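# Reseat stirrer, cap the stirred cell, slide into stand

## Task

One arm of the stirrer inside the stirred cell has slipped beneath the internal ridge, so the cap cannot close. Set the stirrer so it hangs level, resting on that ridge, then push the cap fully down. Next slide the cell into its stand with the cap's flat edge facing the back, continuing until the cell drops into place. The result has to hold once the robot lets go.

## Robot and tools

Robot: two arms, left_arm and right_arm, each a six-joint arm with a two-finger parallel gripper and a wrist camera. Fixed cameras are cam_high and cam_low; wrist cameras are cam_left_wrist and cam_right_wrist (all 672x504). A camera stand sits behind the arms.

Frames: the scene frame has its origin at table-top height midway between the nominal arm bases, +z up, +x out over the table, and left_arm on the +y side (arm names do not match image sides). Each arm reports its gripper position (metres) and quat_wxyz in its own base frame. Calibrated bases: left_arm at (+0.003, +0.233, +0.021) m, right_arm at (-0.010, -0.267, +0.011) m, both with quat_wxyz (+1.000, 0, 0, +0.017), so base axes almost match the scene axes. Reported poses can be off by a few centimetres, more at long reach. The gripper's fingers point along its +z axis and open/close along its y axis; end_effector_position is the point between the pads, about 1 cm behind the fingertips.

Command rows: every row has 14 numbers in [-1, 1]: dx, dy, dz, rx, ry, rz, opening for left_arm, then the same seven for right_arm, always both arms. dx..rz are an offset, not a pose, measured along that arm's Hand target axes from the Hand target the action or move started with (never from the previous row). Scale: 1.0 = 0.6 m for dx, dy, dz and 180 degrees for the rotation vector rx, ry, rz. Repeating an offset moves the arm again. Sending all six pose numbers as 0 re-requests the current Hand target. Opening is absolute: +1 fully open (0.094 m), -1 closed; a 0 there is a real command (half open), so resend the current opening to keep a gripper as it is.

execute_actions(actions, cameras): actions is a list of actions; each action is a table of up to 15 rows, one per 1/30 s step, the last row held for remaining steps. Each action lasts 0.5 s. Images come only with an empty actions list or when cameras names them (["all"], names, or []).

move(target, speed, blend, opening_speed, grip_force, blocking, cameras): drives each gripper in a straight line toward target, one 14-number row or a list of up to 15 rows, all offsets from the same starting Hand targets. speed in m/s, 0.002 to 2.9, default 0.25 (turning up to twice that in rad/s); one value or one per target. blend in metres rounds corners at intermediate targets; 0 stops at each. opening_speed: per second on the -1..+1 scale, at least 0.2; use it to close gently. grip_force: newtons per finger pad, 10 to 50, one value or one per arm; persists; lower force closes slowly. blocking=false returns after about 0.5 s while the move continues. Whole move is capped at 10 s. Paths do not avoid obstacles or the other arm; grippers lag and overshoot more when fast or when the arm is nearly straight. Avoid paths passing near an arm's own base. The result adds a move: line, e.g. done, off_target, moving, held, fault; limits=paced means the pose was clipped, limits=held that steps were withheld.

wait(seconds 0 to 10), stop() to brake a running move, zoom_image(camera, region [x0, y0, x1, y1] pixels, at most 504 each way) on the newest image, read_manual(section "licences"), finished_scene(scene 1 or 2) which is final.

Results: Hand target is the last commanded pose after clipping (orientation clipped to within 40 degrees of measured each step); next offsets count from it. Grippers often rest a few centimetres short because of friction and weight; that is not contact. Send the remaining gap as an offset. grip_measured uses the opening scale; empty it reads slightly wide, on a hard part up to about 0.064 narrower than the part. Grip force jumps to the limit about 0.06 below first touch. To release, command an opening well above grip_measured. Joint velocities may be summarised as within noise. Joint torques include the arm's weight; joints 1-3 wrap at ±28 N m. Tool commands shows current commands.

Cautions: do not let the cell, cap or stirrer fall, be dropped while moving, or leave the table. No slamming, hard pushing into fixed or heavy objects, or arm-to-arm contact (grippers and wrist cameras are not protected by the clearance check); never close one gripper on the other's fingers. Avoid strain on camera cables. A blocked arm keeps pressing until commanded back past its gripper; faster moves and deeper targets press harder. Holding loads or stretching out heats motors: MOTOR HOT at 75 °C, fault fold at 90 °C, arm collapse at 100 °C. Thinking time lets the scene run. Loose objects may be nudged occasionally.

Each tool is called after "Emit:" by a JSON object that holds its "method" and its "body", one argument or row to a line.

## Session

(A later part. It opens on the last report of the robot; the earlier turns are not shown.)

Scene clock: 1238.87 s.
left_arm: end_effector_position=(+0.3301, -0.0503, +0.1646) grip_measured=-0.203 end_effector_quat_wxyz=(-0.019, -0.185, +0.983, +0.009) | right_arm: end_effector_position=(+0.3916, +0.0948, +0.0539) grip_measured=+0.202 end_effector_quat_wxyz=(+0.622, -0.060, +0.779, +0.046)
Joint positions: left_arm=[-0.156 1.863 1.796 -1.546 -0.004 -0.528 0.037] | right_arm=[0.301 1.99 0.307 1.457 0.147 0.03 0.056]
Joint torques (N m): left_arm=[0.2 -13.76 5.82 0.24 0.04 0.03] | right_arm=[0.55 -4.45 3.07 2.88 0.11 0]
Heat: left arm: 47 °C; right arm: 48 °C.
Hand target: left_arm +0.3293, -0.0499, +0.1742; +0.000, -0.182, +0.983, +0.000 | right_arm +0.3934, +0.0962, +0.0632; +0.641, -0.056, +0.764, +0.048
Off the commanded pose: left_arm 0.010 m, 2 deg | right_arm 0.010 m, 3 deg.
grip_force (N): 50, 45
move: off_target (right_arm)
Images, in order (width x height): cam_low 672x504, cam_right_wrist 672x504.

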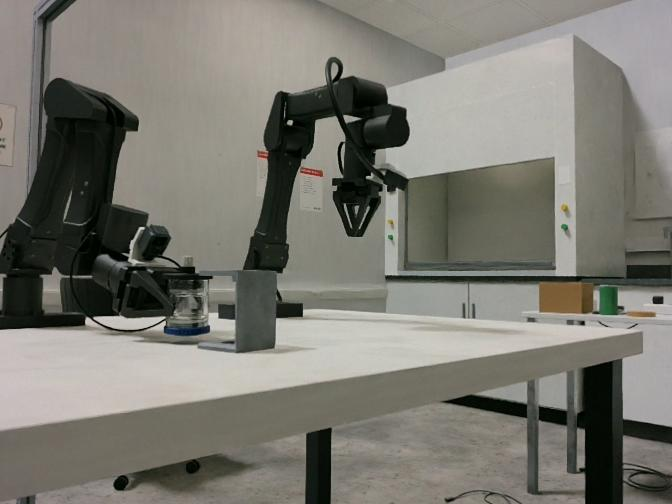

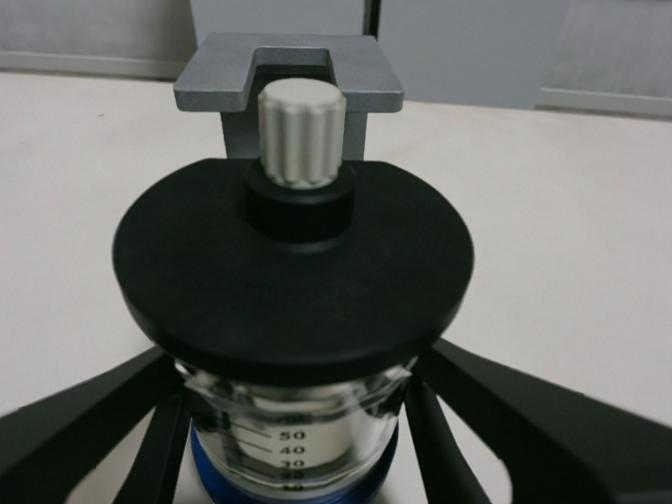

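Emit:
{"method": "move", "body": {
  "target": [0,0,0.0,0,0,0,-0.2,-0.0122,0.006,0.0215,0,0.0,0,0.05],
  "speed": 0.04,
  "cameras": ["cam_low","cam_right_wrist"]
}}

Emit:
{"method": "zoom_image", "body": {
  "camera": "cam_low",
  "region": [150, 250, 290, 370]
}}

Emit:
{"method": "zoom_image", "body": {
  "camera": "cam_right_wrist",
  "region": [120, 0, 480, 260]
}}

Scene clock: 1250.57 s.
left_arm: end_effector_position=(+0.3301, -0.0503, +0.1646) grip_measured=-0.203 end_effector_quat_wxyz=(-0.019, -0.185, +0.983, +0.009) | right_arm: end_effector_position=(+0.3991, +0.0986, +0.0539) grip_measured=+0.202 end_effector_quat_wxyz=(+0.620, -0.061, +0.781, +0.045)
Joint positions: left_arm=[-0.156 1.863 1.796 -1.546 -0.004 -0.528 0.037] | right_arm=[0.306 1.99 0.342 1.418 0.152 0.03 0.056]
Joint torques (N m): left_arm=[0.28 -13.78 5.78 0.27 0.04 0.02] | right_arm=[0.55 -5.78 5.08 2.54 0.11 0.02]
Heat: left arm: 47 °C; right arm: 50 °C.
Hand target: left_arm +0.3293, -0.0499, +0.1742; +0.000, -0.182, +0.983, +0.000 | right_arm +0.4067, +0.1018, +0.0683; +0.641, -0.056, +0.764, +0.048
Off the commanded pose: left_arm 0.010 m, 2 deg | right_arm 0.016 m, 3 deg.
grip_force (N): 50, 45
move: off_target (right_arm)
Images, in order (width x height): cam_low 672x504, cam_right_wrist 672x504.

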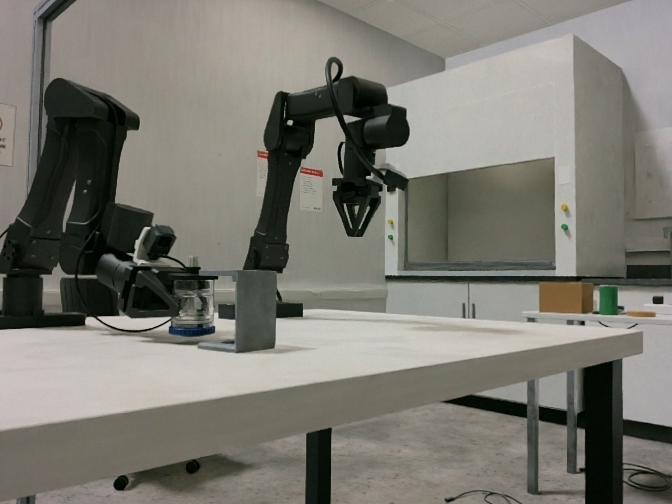

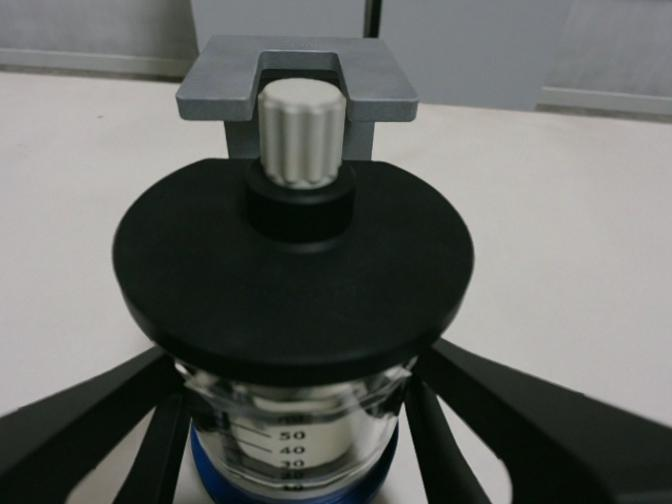

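Scaled by 3.600 from the camera's 672x504 image, which has a finer 960x720 frame.

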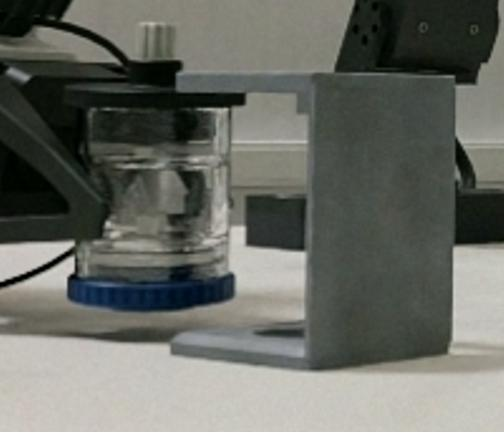

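Scaled by 1.400 from the camera's 672x504 image, which has a finer 960x720 frame.

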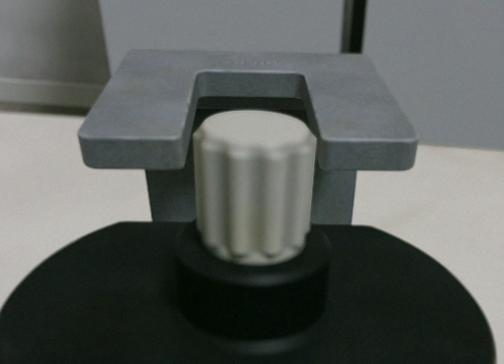

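Emit:
{"method": "move", "body": {
  "target": [0,0,0.0,0,0,0,-0.2,0.0004,-0.0005,0.019,0,0.0,0,0.05],
  "speed": 0.04,
  "cameras": ["cam_low","cam_right_wrist"]
}}

Emit:
{"method": "zoom_image", "body": {
  "camera": "cam_low",
  "region": [150, 250, 290, 370]
}}

Emit:
{"method": "zoom_image", "body": {
  "camera": "cam_right_wrist",
  "region": [120, 0, 480, 260]
}}

Scene clock: 1255.87 s.
left_arm: end_effector_position=(+0.3301, -0.0503, +0.1646) grip_measured=-0.203 end_effector_quat_wxyz=(-0.019, -0.185, +0.983, +0.009) | right_arm: end_effector_position=(+0.4103, +0.1021, +0.0582) grip_measured=+0.202 end_effector_quat_wxyz=(+0.626, -0.060, +0.776, +0.046)
Joint positions: left_arm=[-0.156 1.863 1.796 -1.546 -0.004 -0.528 0.037] | right_arm=[0.306 2 0.385 1.4 0.152 0.03 0.056]
Joint torques (N m): left_arm=[0.25 -13.75 5.79 0.28 0.04 0.04] | right_arm=[-0.17 -4.85 5.39 2.53 0.04 -0.01]
Heat: left arm: 47 °C; right arm: 50 °C.
Hand target: left_arm +0.3293, -0.0499, +0.1742; +0.000, -0.182, +0.983, +0.000 | right_arm +0.4178, +0.1031, +0.0662; +0.641, -0.056, +0.764, +0.048
Off the commanded pose: left_arm 0.010 m, 2 deg | right_arm 0.011 m, 2 deg.
grip_force (N): 50, 45
move: off_target (right_arm)
Images, in order (width x height): cam_low 672x504, cam_right_wrist 672x504.

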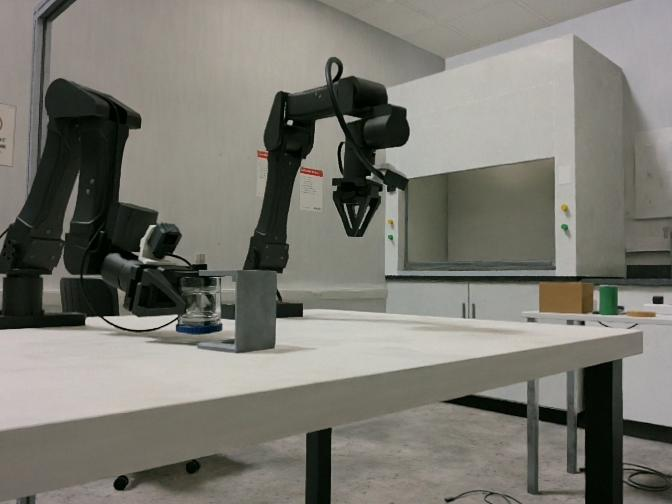

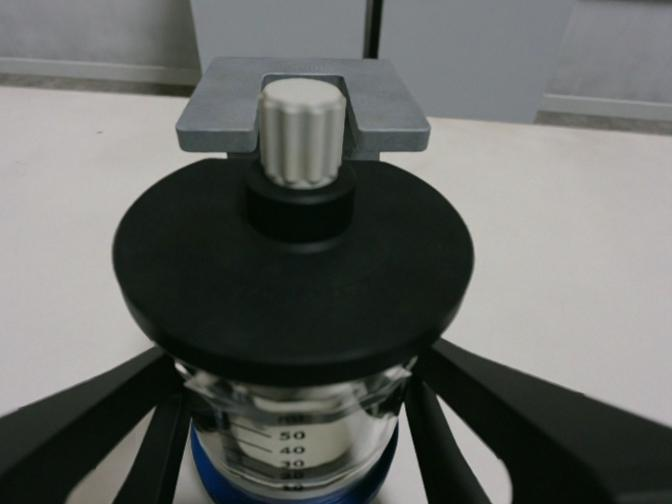

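Scaled by 3.600 from the camera's 672x504 image, which has a finer 960x720 frame.

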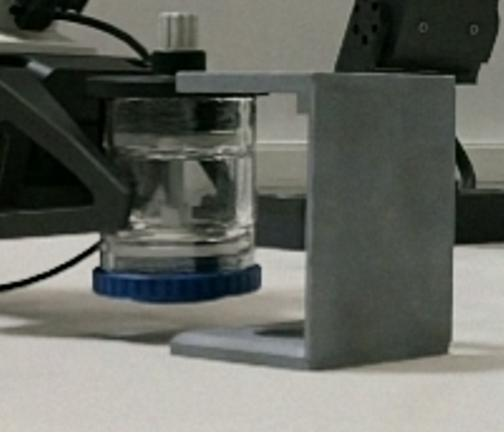

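Scaled by 1.400 from the camera's 672x504 image, which has a finer 960x720 frame.

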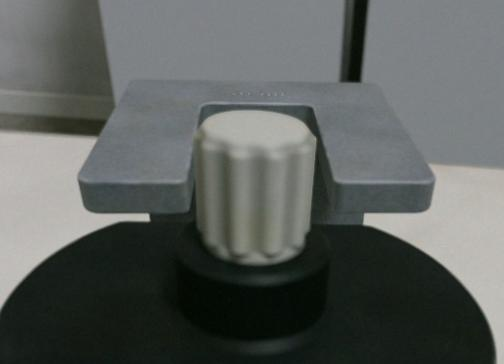

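Emit:
{"method": "move", "body": {
  "target": [0,0,0.0,0,0,0,-0.2,0.0075,0,0.000,0,0.0,0,0.05],
  "speed": 0.04,
  "cameras": ["cam_low","cam_right_wrist"]
}}

Emit:
{"method": "zoom_image", "body": {
  "camera": "cam_low",
  "region": [150, 250, 290, 370]
}}

Emit:
{"method": "zoom_image", "body": {
  "camera": "cam_right_wrist",
  "region": [120, 0, 480, 260]
}}

Scene clock: 1262.97 s.
left_arm: end_effector_position=(+0.3301, -0.0503, +0.1646) grip_measured=-0.203 end_effector_quat_wxyz=(-0.019, -0.185, +0.983, +0.009) | right_arm: end_effector_position=(+0.4087, +0.1016, +0.0483) grip_measured=+0.202 end_effector_quat_wxyz=(+0.617, -0.062, +0.783, +0.044)
Joint positions: left_arm=[-0.156 1.863 1.796 -1.546 -0.004 -0.528 0.037] | right_arm=[0.306 2.025 0.385 1.399 0.152 0.03 0.056]
Joint torques (N m): left_arm=[0.28 -13.76 5.81 0.28 0.04 0.04] | right_arm=[-0.14 -4.89 5.04 2.83 0.05 -0.01]
Heat: left arm: 47 °C; right arm: 51 °C.
Hand target: left_arm +0.3293, -0.0499, +0.1742; +0.000, -0.182, +0.983, +0.000 | right_arm +0.4170, +0.1030, +0.0617; +0.641, -0.056, +0.764, +0.048
Off the commanded pose: left_arm 0.010 m, 2 deg | right_arm 0.016 m, 4 deg.
grip_force (N): 50, 45
move: off_target (right_arm)
Images, in order (width x height): cam_low 672x504, cam_right_wrist 672x504.

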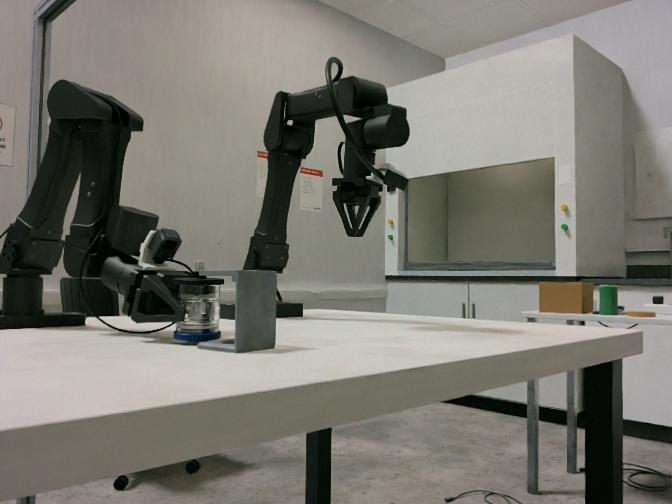

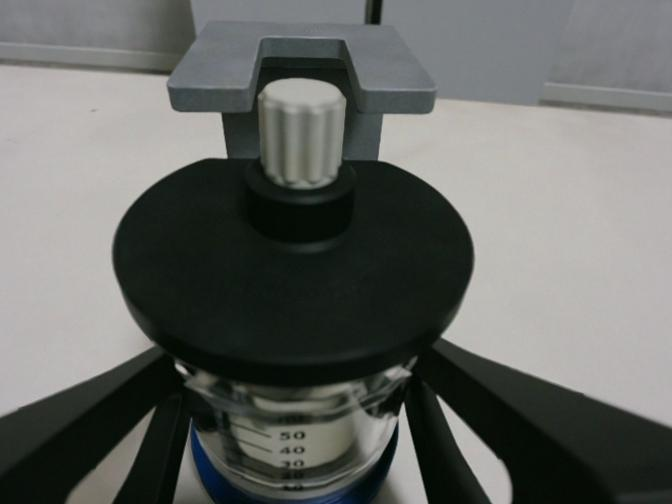

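Scaled by 3.600 from the camera's 672x504 image, which has a finer 960x720 frame.

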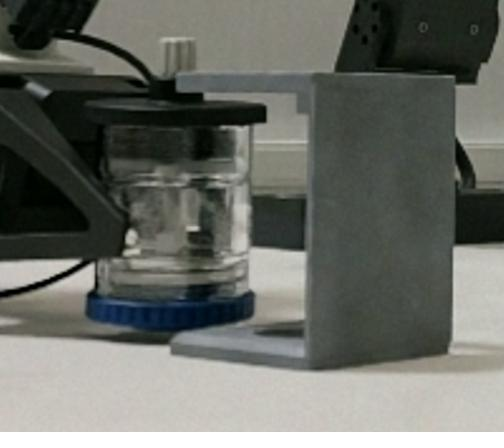

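Scaled by 1.400 from the camera's 672x504 image, which has a finer 960x720 frame.

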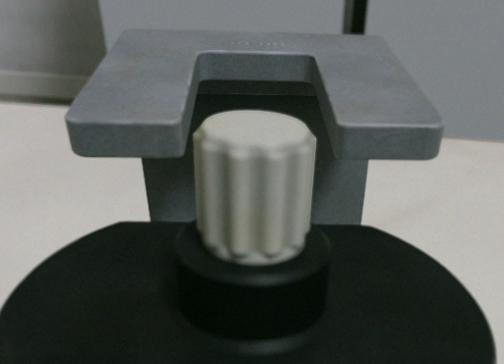

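Emit:
{"method": "move", "body": {
  "target": [-0.0382,-0.3768,0.0403,0.412,-0.3314,0.4496,-0.2,0,0,0,0,0.0,0,0.05],
  "speed": 0.15,
  "cameras": ["all"]
}}

Scene clock: 1345.10 s.
left_arm: end_effector_position=(+0.4321, -0.2483, +0.1521) grip_measured=-0.203 end_effector_quat_wxyz=(+0.517, +0.475, +0.569, -0.428) | right_arm: end_effector_position=(+0.4087, +0.1016, +0.0483) grip_measured=+0.202 end_effector_quat_wxyz=(+0.617, -0.062, +0.783, +0.044)
Joint positions: left_arm=[-0.181 2.064 1.124 0.669 1.193 0.258 0.037] | right_arm=[0.306 2.025 0.385 1.399 0.152 0.03 0.056]
Joint torques (N m): left_arm=[-0.47 -9.59 8.57 1.86 0.56 -0.16] | right_arm=[-0.14 -4.88 5 2.82 0.05 -0.01]
Heat: left arm: 45 °C; right arm: 56 °C.
Hand target: left_arm +0.4316, -0.2527, +0.1498; +0.512, +0.481, +0.559, -0.440 | right_arm +0.4170, +0.1030, +0.0617; +0.641, -0.056, +0.764, +0.048
Off the commanded pose: left_arm 0.005 m, 2 deg | right_arm 0.016 m, 4 deg.
grip_force (N): 50, 45
move: off_target (right_arm)

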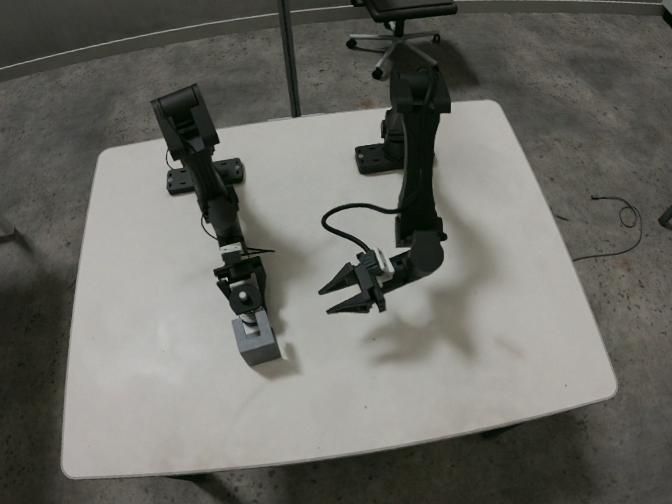

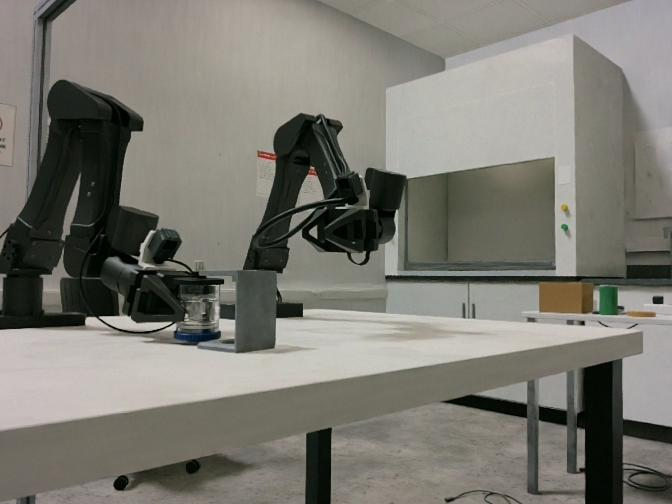

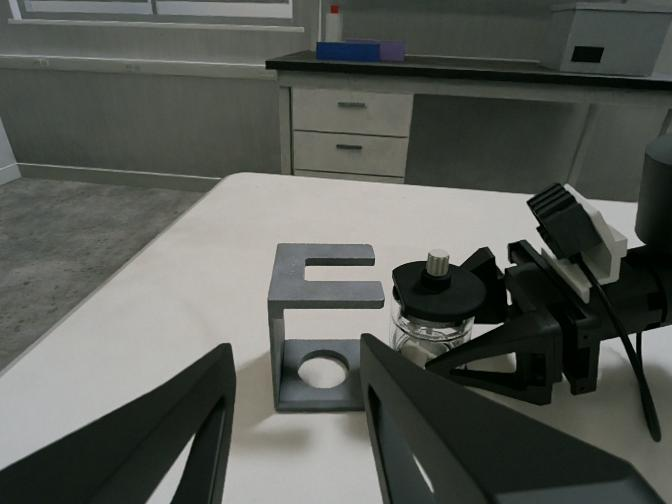

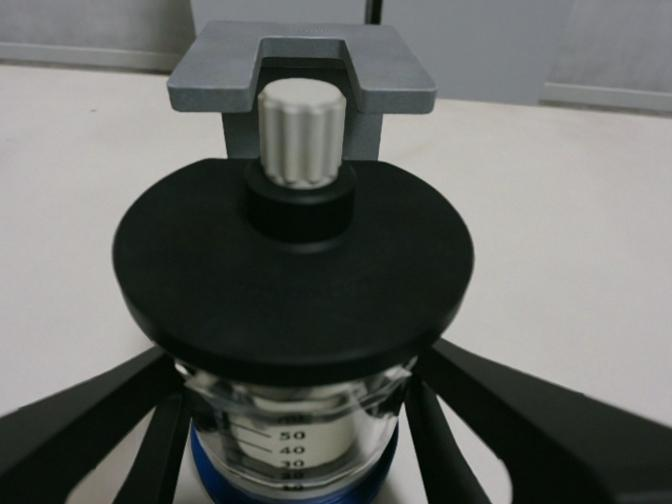

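Emit:
{"method": "zoom_image", "body": {
  "camera": "cam_left_wrist",
  "region": [240, 220, 520, 430]
}}

Scaled by 1.800 from the camera's 672x504 image, which has a finer 960x720 frame.

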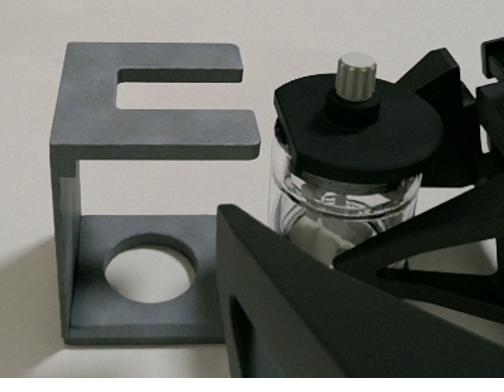

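Emit:
{"method": "move", "body": {
  "target": [0.14,0.032,0.05,0,0,0,-0.35,0,0,0,0,0.0,0,0.05],
  "speed": 0.1,
  "cameras": ["cam_left_wrist","cam_high","cam_low"]
}}

Scene clock: 1363.50 s.
left_arm: end_effector_position=(+0.4520, -0.2692, +0.0690) grip_measured=-0.347 end_effector_quat_wxyz=(+0.514, +0.481, +0.561, -0.436) | right_arm: end_effector_position=(+0.4087, +0.1016, +0.0483) grip_measured=+0.202 end_effector_quat_wxyz=(+0.617, -0.062, +0.783, +0.044)
Joint positions: left_arm=[-0.216 2.376 1.227 0.904 1.187 0.233 0.031] | right_arm=[0.306 2.025 0.385 1.399 0.152 0.03 0.056]
Joint torques (N m): left_arm=[-0.36 -11.33 7.36 1.79 0.22 -0.15] | right_arm=[-0.16 -4.89 5.01 2.82 0.06 0]
Heat: left arm: 40 °C; right arm: 56 °C.
Hand target: left_arm +0.4538, -0.2722, +0.0635; +0.512, +0.481, +0.559, -0.441 | right_arm +0.4170, +0.1030, +0.0617; +0.641, -0.056, +0.764, +0.048
Off the commanded pose: left_arm 0.006 m, 1 deg | right_arm 0.016 m, 4 deg.
grip_force (N): 50, 45
move: off_target (right_arm)
Images, in order (width x height): cam_high 672x504, cam_low 672x504, cam_left_wrist 672x504.

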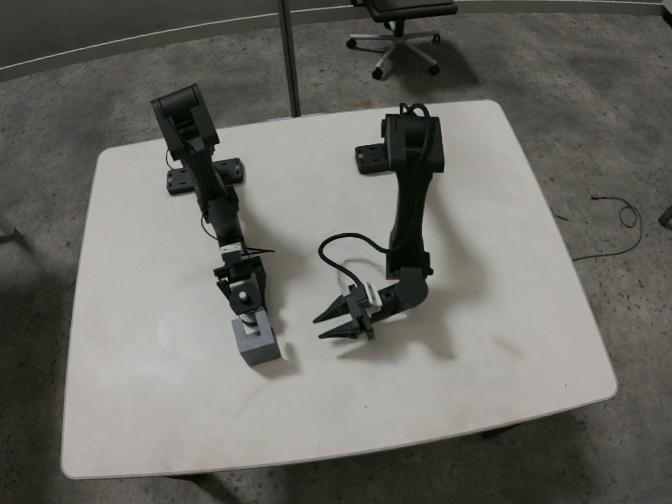

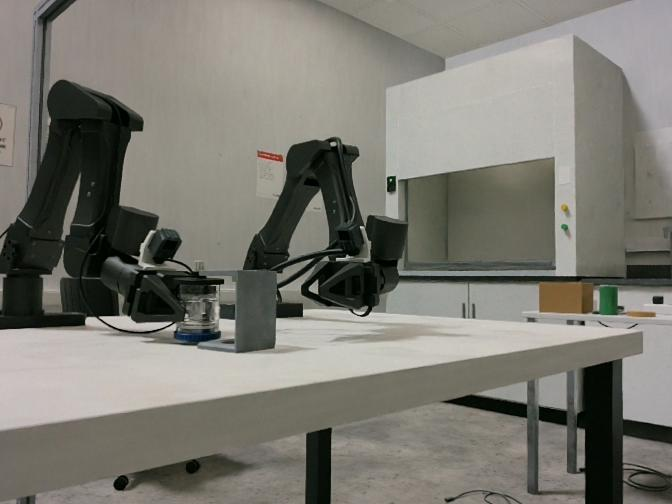

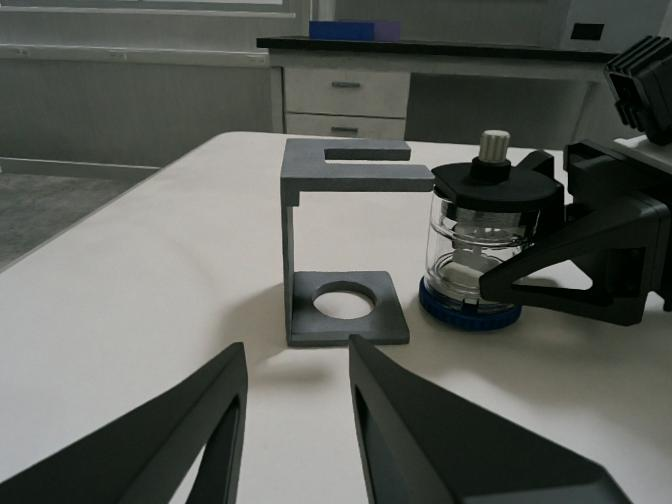

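Emit:
{"method": "move", "body": {
  "target": [0.03,0.014,0.13,0,0,0,-0.35,0,0,0,0,0.0,0,0.05],
  "speed": 0.1,
  "cameras": ["cam_left_wrist","cam_high"]
}}

Scene clock: 1373.17 s.
left_arm: end_effector_position=(+0.4709, -0.3450, +0.0493) grip_measured=-0.347 end_effector_quat_wxyz=(+0.517, +0.484, +0.554, -0.437) | right_arm: end_effector_position=(+0.4087, +0.1016, +0.0483) grip_measured=+0.202 end_effector_quat_wxyz=(+0.617, -0.062, +0.783, +0.044)
Joint positions: left_arm=[-0.363 2.549 1.456 0.924 1.051 0.164 0.031] | right_arm=[0.306 2.025 0.385 1.399 0.152 0.03 0.056]
Joint torques (N m): left_arm=[-0.09 -12.18 8.02 1.8 0.11 -0.15] | right_arm=[-0.13 -4.86 5.01 2.83 0.05 -0.01]
Heat: left arm: 39 °C; right arm: 57 °C.
Hand target: left_arm +0.4736, -0.3461, +0.0388; +0.512, +0.481, +0.559, -0.440 | right_arm +0.4170, +0.1030, +0.0617; +0.641, -0.056, +0.764, +0.048
Off the commanded pose: left_arm 0.011 m, 1 deg | right_arm 0.016 m, 4 deg.
grip_force (N): 50, 45
move: off_target (left_arm, right_arm)
Images, in order (width x height): cam_high 672x504, cam_left_wrist 672x504.

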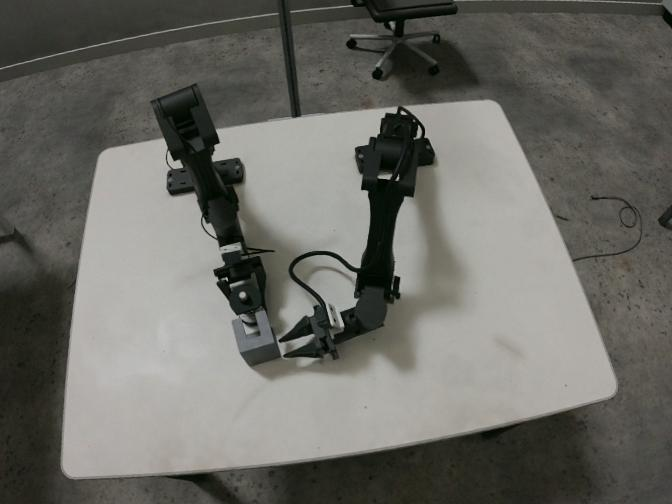

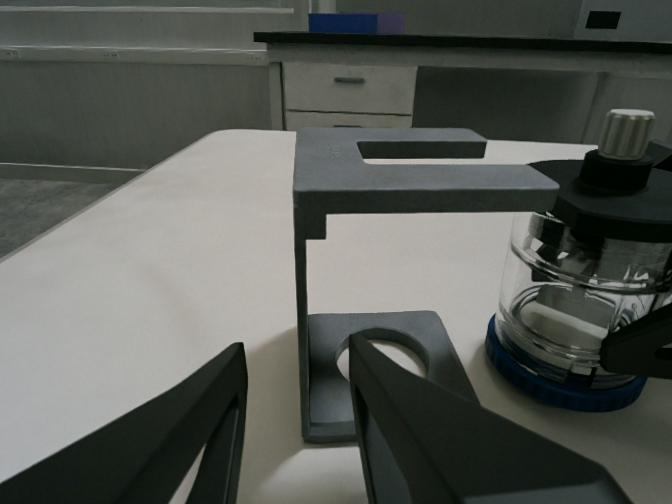

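Emit:
{"method": "move", "body": {
  "target": [
    [0.02,0.001,0.02,0,0,0,-0.35,0,0,0,0,0.0,0,0.05],
    [0.02,0.001,0.09,0,0,0,-0.35,0,0,0,0,0.0,0,0.05]
  ],
  "speed": 0.06,
  "cameras": ["cam_left_wrist","cam_high","cam_low"]
}}

Emit:
{"method": "zoom_image", "body": {
  "camera": "cam_low",
  "region": [150, 240, 330, 370]
}}

Scene clock: 1380.60 s.
left_arm: end_effector_position=(+0.4804, -0.3966, +0.0384) grip_measured=-0.347 end_effector_quat_wxyz=(+0.526, +0.486, +0.546, -0.435) | right_arm: end_effector_position=(+0.4087, +0.1016, +0.0483) grip_measured=+0.202 end_effector_quat_wxyz=(+0.617, -0.062, +0.783, +0.044)
Joint positions: left_arm=[-0.452 2.672 1.643 0.909 0.963 0.135 0.031] | right_arm=[0.306 2.025 0.385 1.399 0.152 0.03 0.056]
Joint torques (N m): left_arm=[0.03 -12.96 8.44 1.56 0.05 -0.2] | right_arm=[-0.13 -4.89 5.01 2.82 0.05 0]
Heat: left arm: 39 °C; right arm: 57 °C.
Hand target: left_arm +0.4821, -0.3981, +0.0219; +0.512, +0.481, +0.559, -0.440 | right_arm +0.4170, +0.1030, +0.0617; +0.641, -0.056, +0.764, +0.048
Off the commanded pose: left_arm 0.016 m, 2 deg | right_arm 0.016 m, 4 deg.
grip_force (N): 50, 45
move: off_target (left_arm, right_arm)
Images, in order (width x height): cam_high 672x504, cam_low 672x504, cam_left_wrist 672x504.

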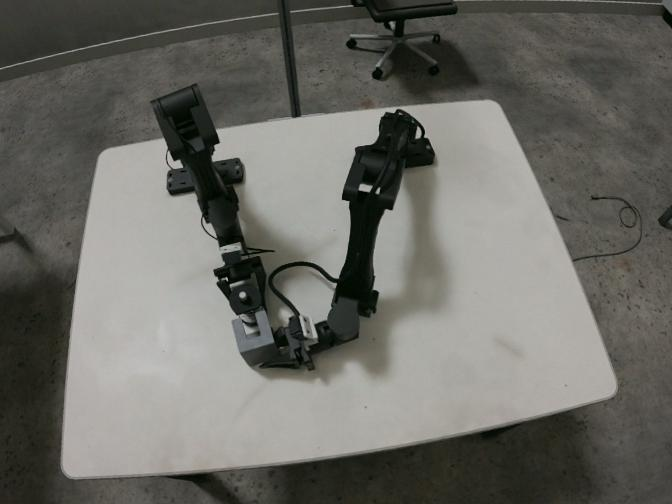

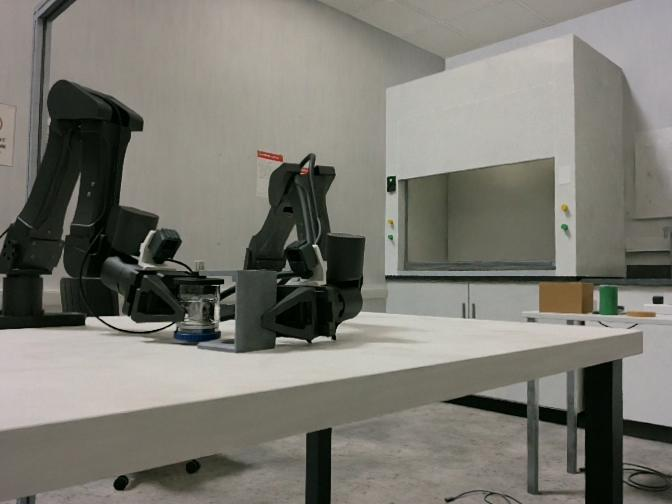

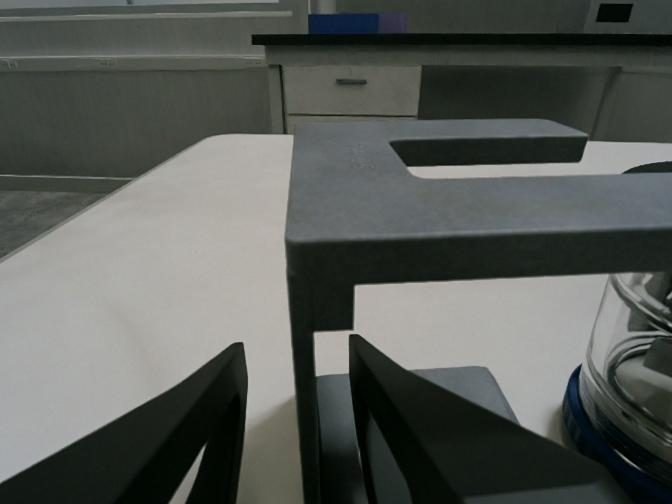

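Scaled by 2.800 from the camera's 672x504 image, which has a finer 960x720 frame.

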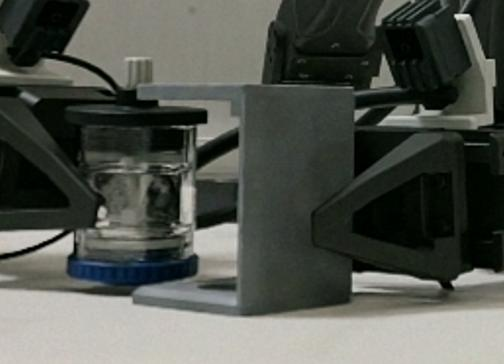

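Emit:
{"method": "move", "body": {
  "target": [0,0,0,0,0,0,-1,0,0,0,0,0.0,0,0.05],
  "grip_force": [40,45],
  "opening_speed": 0.5,
  "cameras": ["cam_left_wrist","cam_low"]
}}

Emit:
{"method": "zoom_image", "body": {
  "camera": "cam_low",
  "region": [150, 240, 330, 370]
}}

Scene clock: 1384.93 s.
left_arm: end_effector_position=(+0.4805, -0.3966, +0.0383) grip_measured=-0.928 end_effector_quat_wxyz=(+0.526, +0.485, +0.547, -0.435) | right_arm: end_effector_position=(+0.4087, +0.1016, +0.0483) grip_measured=+0.202 end_effector_quat_wxyz=(+0.617, -0.062, +0.783, +0.044)
Joint positions: left_arm=[-0.452 2.672 1.643 0.909 0.962 0.134 0.003] | right_arm=[0.306 2.025 0.385 1.399 0.152 0.03 0.056]
Joint torques (N m): left_arm=[-0.06 -12.93 8.5 1.59 0.09 -0.13] | right_arm=[-0.14 -4.9 5.03 2.83 0.05 0]
Heat: left arm: 40 °C; right arm: 57 °C.
Hand target: left_arm +0.4821, -0.3981, +0.0220; +0.512, +0.481, +0.559, -0.440 | right_arm +0.4170, +0.1030, +0.0617; +0.641, -0.056, +0.764, +0.048
Off the commanded pose: left_arm 0.016 m, 2 deg | right_arm 0.016 m, 4 deg.
grip_force (N): 40, 45
move: off_target (left_arm, right_arm)
Images, in order (width x height): cam_low 672x504, cam_left_wrist 672x504.

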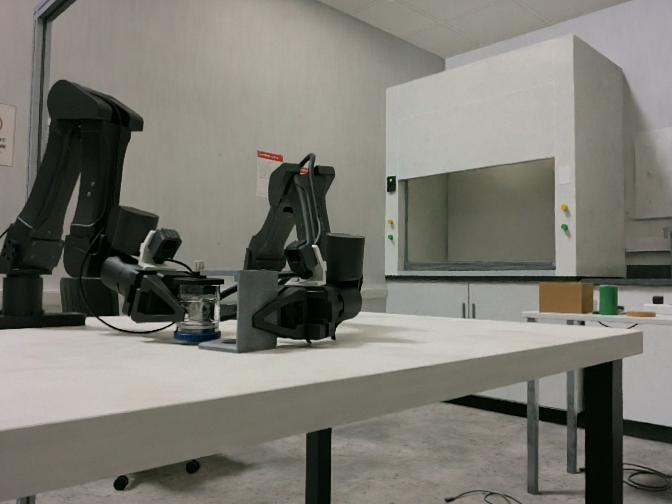

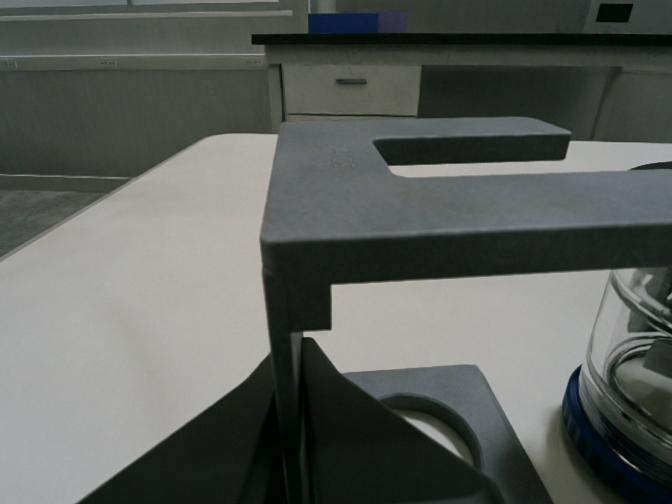

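Scaled by 2.800 from the camera's 672x504 image, which has a finer 960x720 frame.

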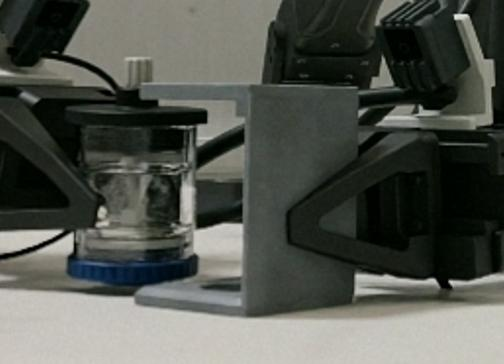

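Emit:
{"method": "move", "body": {
  "target": [0,0,0,0,0,0,-1,-0.013,0,-0.02,0,0.0,0,0.05],
  "speed": 0.04,
  "cameras": ["cam_left_wrist","cam_low","cam_right_wrist"]
}}

Emit:
{"method": "zoom_image", "body": {
  "camera": "cam_low",
  "region": [150, 250, 290, 370]
}}

Scene clock: 1392.83 s.
left_arm: end_effector_position=(+0.4805, -0.3966, +0.0383) grip_measured=-0.929 end_effector_quat_wxyz=(+0.526, +0.485, +0.547, -0.435) | right_arm: end_effector_position=(+0.4037, +0.1000, +0.0457) grip_measured=+0.202 end_effector_quat_wxyz=(+0.612, -0.062, +0.787, +0.043)
Joint positions: left_arm=[-0.452 2.672 1.643 0.909 0.962 0.134 0.003] | right_arm=[0.306 2.017 0.367 1.399 0.152 0.03 0.056]
Joint torques (N m): left_arm=[-0.08 -12.93 8.47 1.6 0.09 -0.16] | right_arm=[0.42 -9.18 2.97 2.57 0.11 0]
Heat: left arm: 41 °C; right arm: 57 °C.
Hand target: left_arm +0.4821, -0.3981, +0.0220; +0.512, +0.481, +0.559, -0.440 | right_arm +0.4067, +0.1015, +0.0715; +0.641, -0.056, +0.764, +0.048
Off the commanded pose: left_arm 0.016 m, 2 deg | right_arm 0.026 m, 4 deg.
grip_force (N): 40, 45
move: off_target (left_arm, right_arm)
Images, in order (width x height): cam_low 672x504, cam_left_wrist 672x504, cam_right_wrist 672x504.

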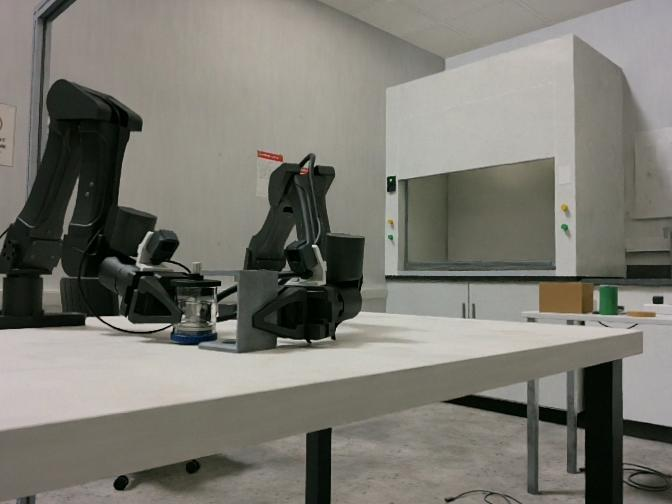

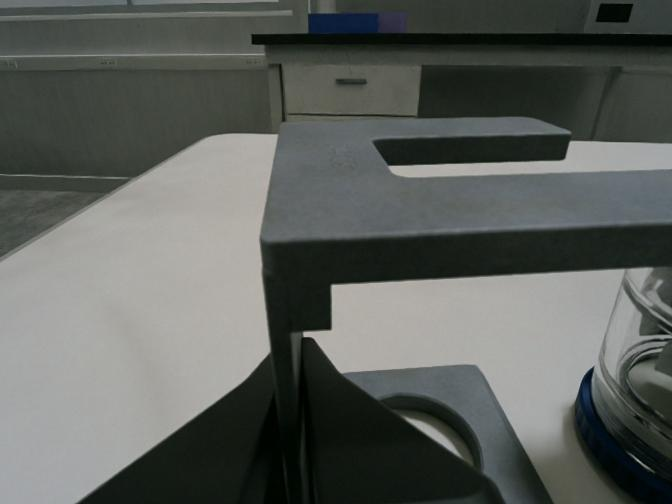

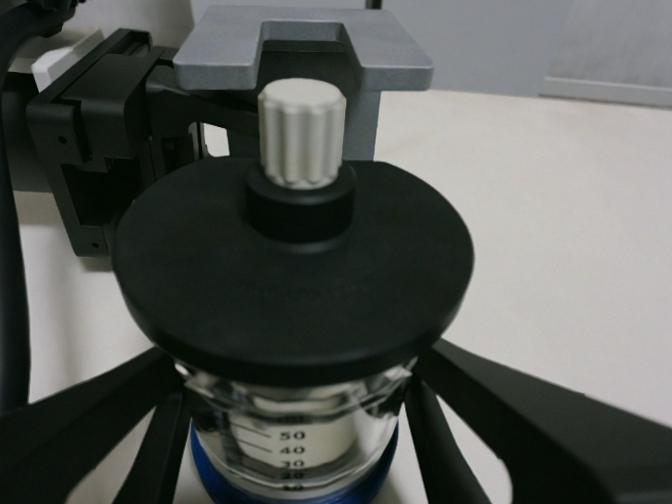

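Scaled by 3.600 from the camera's 672x504 image, which has a finer 960x720 frame.

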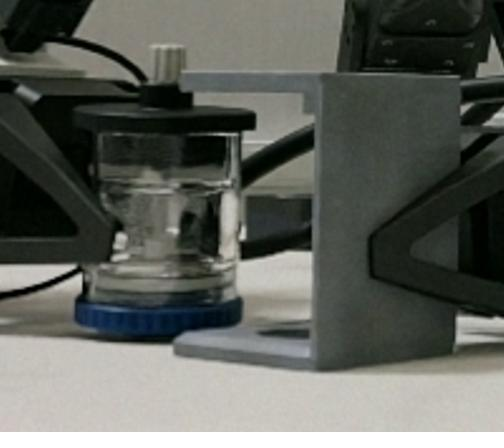

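Emit:
{"method": "move", "body": {
  "target": [0,0,0,0,0,0,-1,-0.01,-0.004,-0.002,0,0.0,0,0.05],
  "speed": 0.03,
  "cameras": ["cam_low"]
}}

Scene clock: 1397.97 s.
left_arm: end_effector_position=(+0.4805, -0.3966, +0.0383) grip_measured=-0.929 end_effector_quat_wxyz=(+0.526, +0.485, +0.547, -0.435) | right_arm: end_effector_position=(+0.4043, +0.1003, +0.0536) grip_measured=+0.202 end_effector_quat_wxyz=(+0.615, -0.062, +0.785, +0.044)
Joint positions: left_arm=[-0.452 2.672 1.643 0.909 0.962 0.134 0.003] | right_arm=[0.306 1.976 0.367 1.364 0.152 0.03 0.056]
Joint torques (N m): left_arm=[-0.03 -12.92 8.46 1.61 0.09 -0.13] | right_arm=[-0.39 -9.05 3.07 2.53 0.03 -0.02]
Heat: left arm: 42 °C; right arm: 57 °C.
Hand target: left_arm +0.4821, -0.3981, +0.0220; +0.512, +0.481, +0.559, -0.440 | right_arm +0.4069, +0.0991, +0.0775; +0.641, -0.056, +0.764, +0.048
Off the commanded pose: left_arm 0.016 m, 2 deg | right_arm 0.024 m, 4 deg.
grip_force (N): 40, 45
move: off_target (left_arm, right_arm)
Images, in order (width x height): cam_low 672x504.

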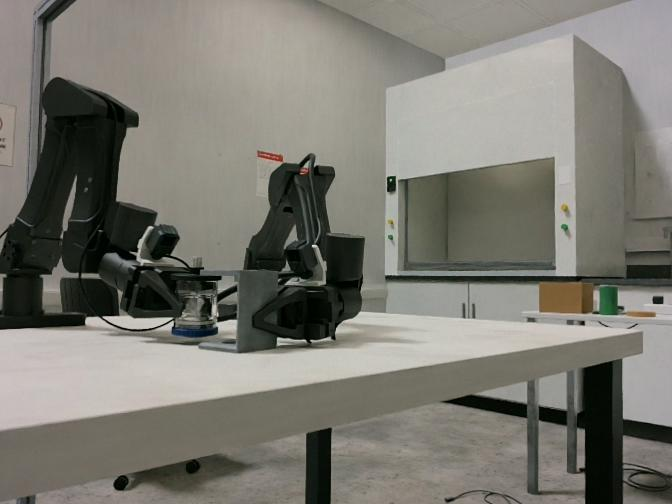

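Emit:
{"method": "move", "body": {
  "target": [0,0,0,0,0,0,-1,0.012,0.0,0.019,0,0.0,0,0.05],
  "speed": 0.03,
  "cameras": ["cam_low","cam_right_wrist"]
}}

Emit:
{"method": "zoom_image", "body": {
  "camera": "cam_low",
  "region": [150, 250, 290, 370]
}}

Emit:
{"method": "zoom_image", "body": {
  "camera": "cam_right_wrist",
  "region": [120, 0, 480, 260]
}}

Scene clock: 1406.00 s.
left_arm: end_effector_position=(+0.4805, -0.3966, +0.0383) grip_measured=-0.929 end_effector_quat_wxyz=(+0.526, +0.485, +0.547, -0.435) | right_arm: end_effector_position=(+0.4071, +0.0992, +0.0542) grip_measured=+0.202 end_effector_quat_wxyz=(+0.616, -0.060, +0.784, +0.043)
Joint positions: left_arm=[-0.452 2.672 1.643 0.909 0.962 0.134 0.003] | right_arm=[0.302 1.981 0.376 1.364 0.152 0.03 0.056]
Joint velocities: left_arm=[within noise] | right_arm=[-0.007 -0.012 0.002 -0.007 -0.007 -0.168 0]
Joint torques (N m): left_arm=[-0.14 -12.97 8.51 1.59 0.09 -0.14] | right_arm=[-0.54 -4.75 5.49 2.81 -0.02 -0.03]
Heat: left arm: 42 °C; right arm: 55 °C.
Hand target: left_arm +0.4821, -0.3981, +0.0220; +0.512, +0.481, +0.559, -0.440 | right_arm +0.4168, +0.1006, +0.0686; +0.641, -0.056, +0.764, +0.048
Off the commanded pose: left_arm 0.016 m, 2 deg | right_arm 0.017 m, 4 deg.
grip_force (N): 40, 45
move: off_target (left_arm, right_arm)
Images, in order (width x height): cam_low 672x504, cam_right_wrist 672x504.

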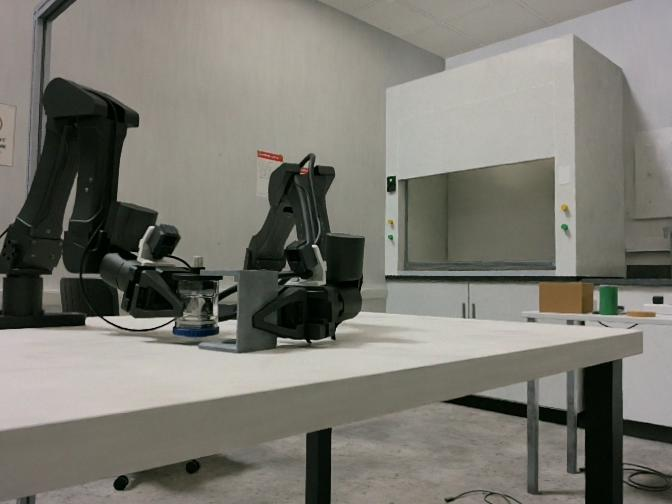

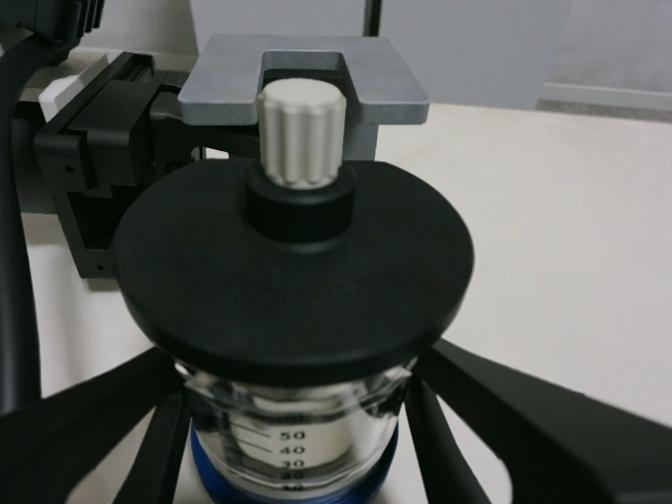

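Scaled by 3.600 from the camera's 672x504 image, which has a finer 960x720 frame.

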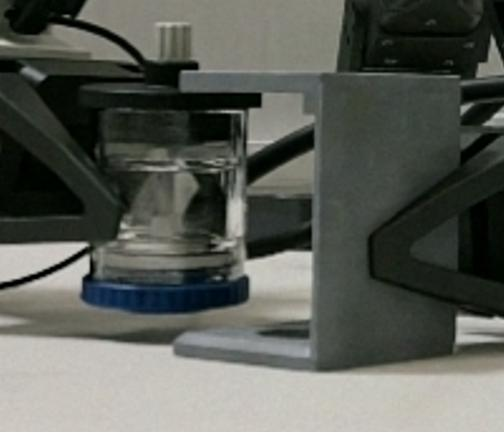

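Scaled by 1.400 from the camera's 672x504 image, which has a finer 960x720 frame.

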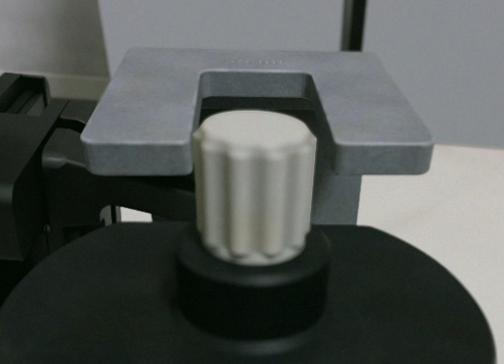

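Emit:
{"method": "move", "body": {
  "target": [0,0,0,0,0,0,-1,0.002,-0.006,0.017,0,0.0,0,0.05],
  "speed": 0.03,
  "cameras": ["cam_low","cam_right_wrist"]
}}

Emit:
{"method": "zoom_image", "body": {
  "camera": "cam_low",
  "region": [150, 250, 290, 370]
}}

Emit:
{"method": "zoom_image", "body": {
  "camera": "cam_right_wrist",
  "region": [120, 0, 480, 260]
}}

Scene clock: 1411.67 s.
left_arm: end_effector_position=(+0.4805, -0.3966, +0.0383) grip_measured=-0.929 end_effector_quat_wxyz=(+0.526, +0.485, +0.547, -0.435) | right_arm: end_effector_position=(+0.4178, +0.0971, +0.0532) grip_measured=+0.202 end_effector_quat_wxyz=(+0.619, -0.057, +0.782, +0.044)
Joint positions: left_arm=[-0.452 2.672 1.643 0.909 0.962 0.134 0.003] | right_arm=[0.282 2.011 0.414 1.364 0.134 0.03 0.056]
Joint torques (N m): left_arm=[-0.12 -12.98 8.42 1.6 0.09 -0.15] | right_arm=[-0.47 -4.96 5.59 2.74 -0.02 -0.06]
Heat: left arm: 43 °C; right arm: 55 °C.
Hand target: left_arm +0.4821, -0.3981, +0.0220; +0.512, +0.481, +0.559, -0.440 | right_arm +0.4270, +0.0984, +0.0656; +0.641, -0.056, +0.764, +0.048
Off the commanded pose: left_arm 0.016 m, 2 deg | right_arm 0.016 m, 3 deg.
grip_force (N): 40, 45
move: off_target (left_arm, right_arm)
Images, in order (width x height): cam_low 672x504, cam_right_wrist 672x504.

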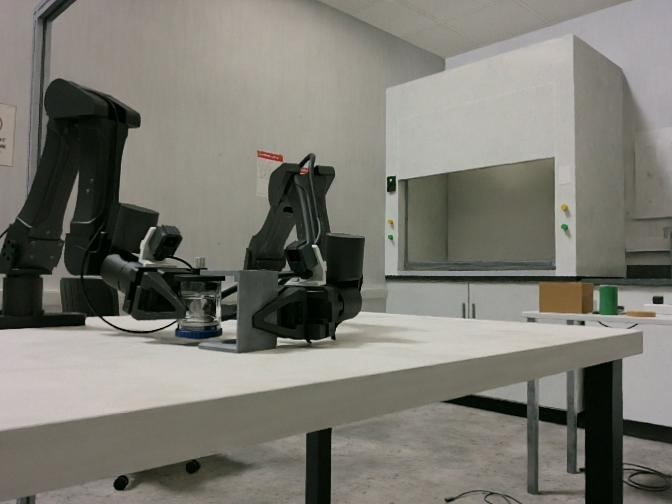

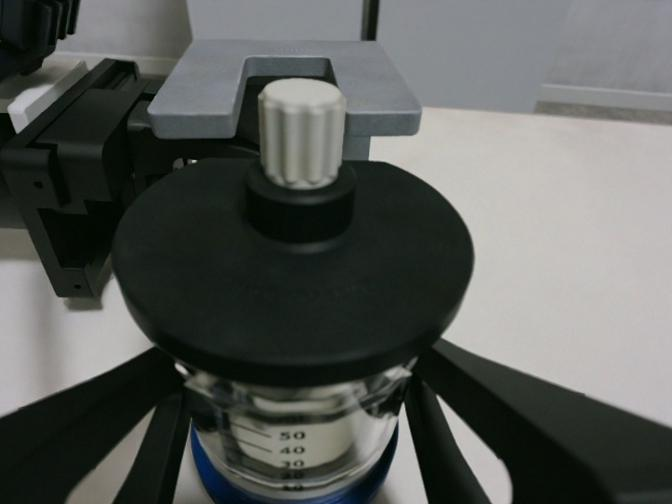

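Scaled by 3.600 from the camera's 672x504 image, which has a finer 960x720 frame.

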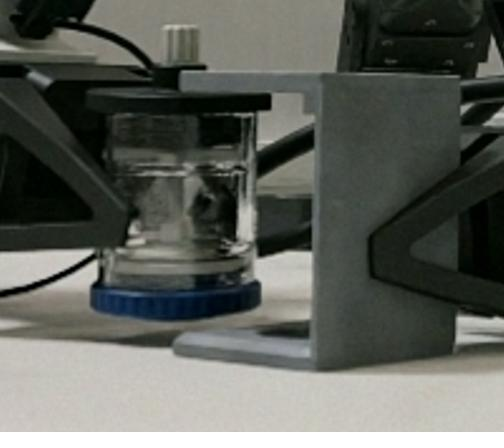

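Scaled by 1.400 from the camera's 672x504 image, which has a finer 960x720 frame.

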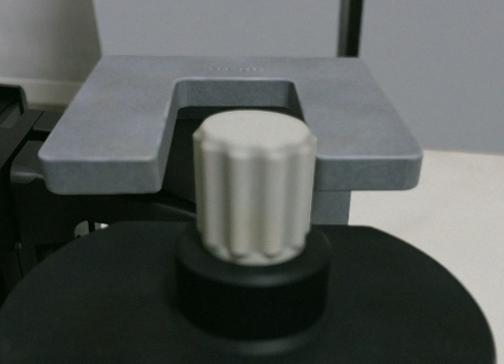

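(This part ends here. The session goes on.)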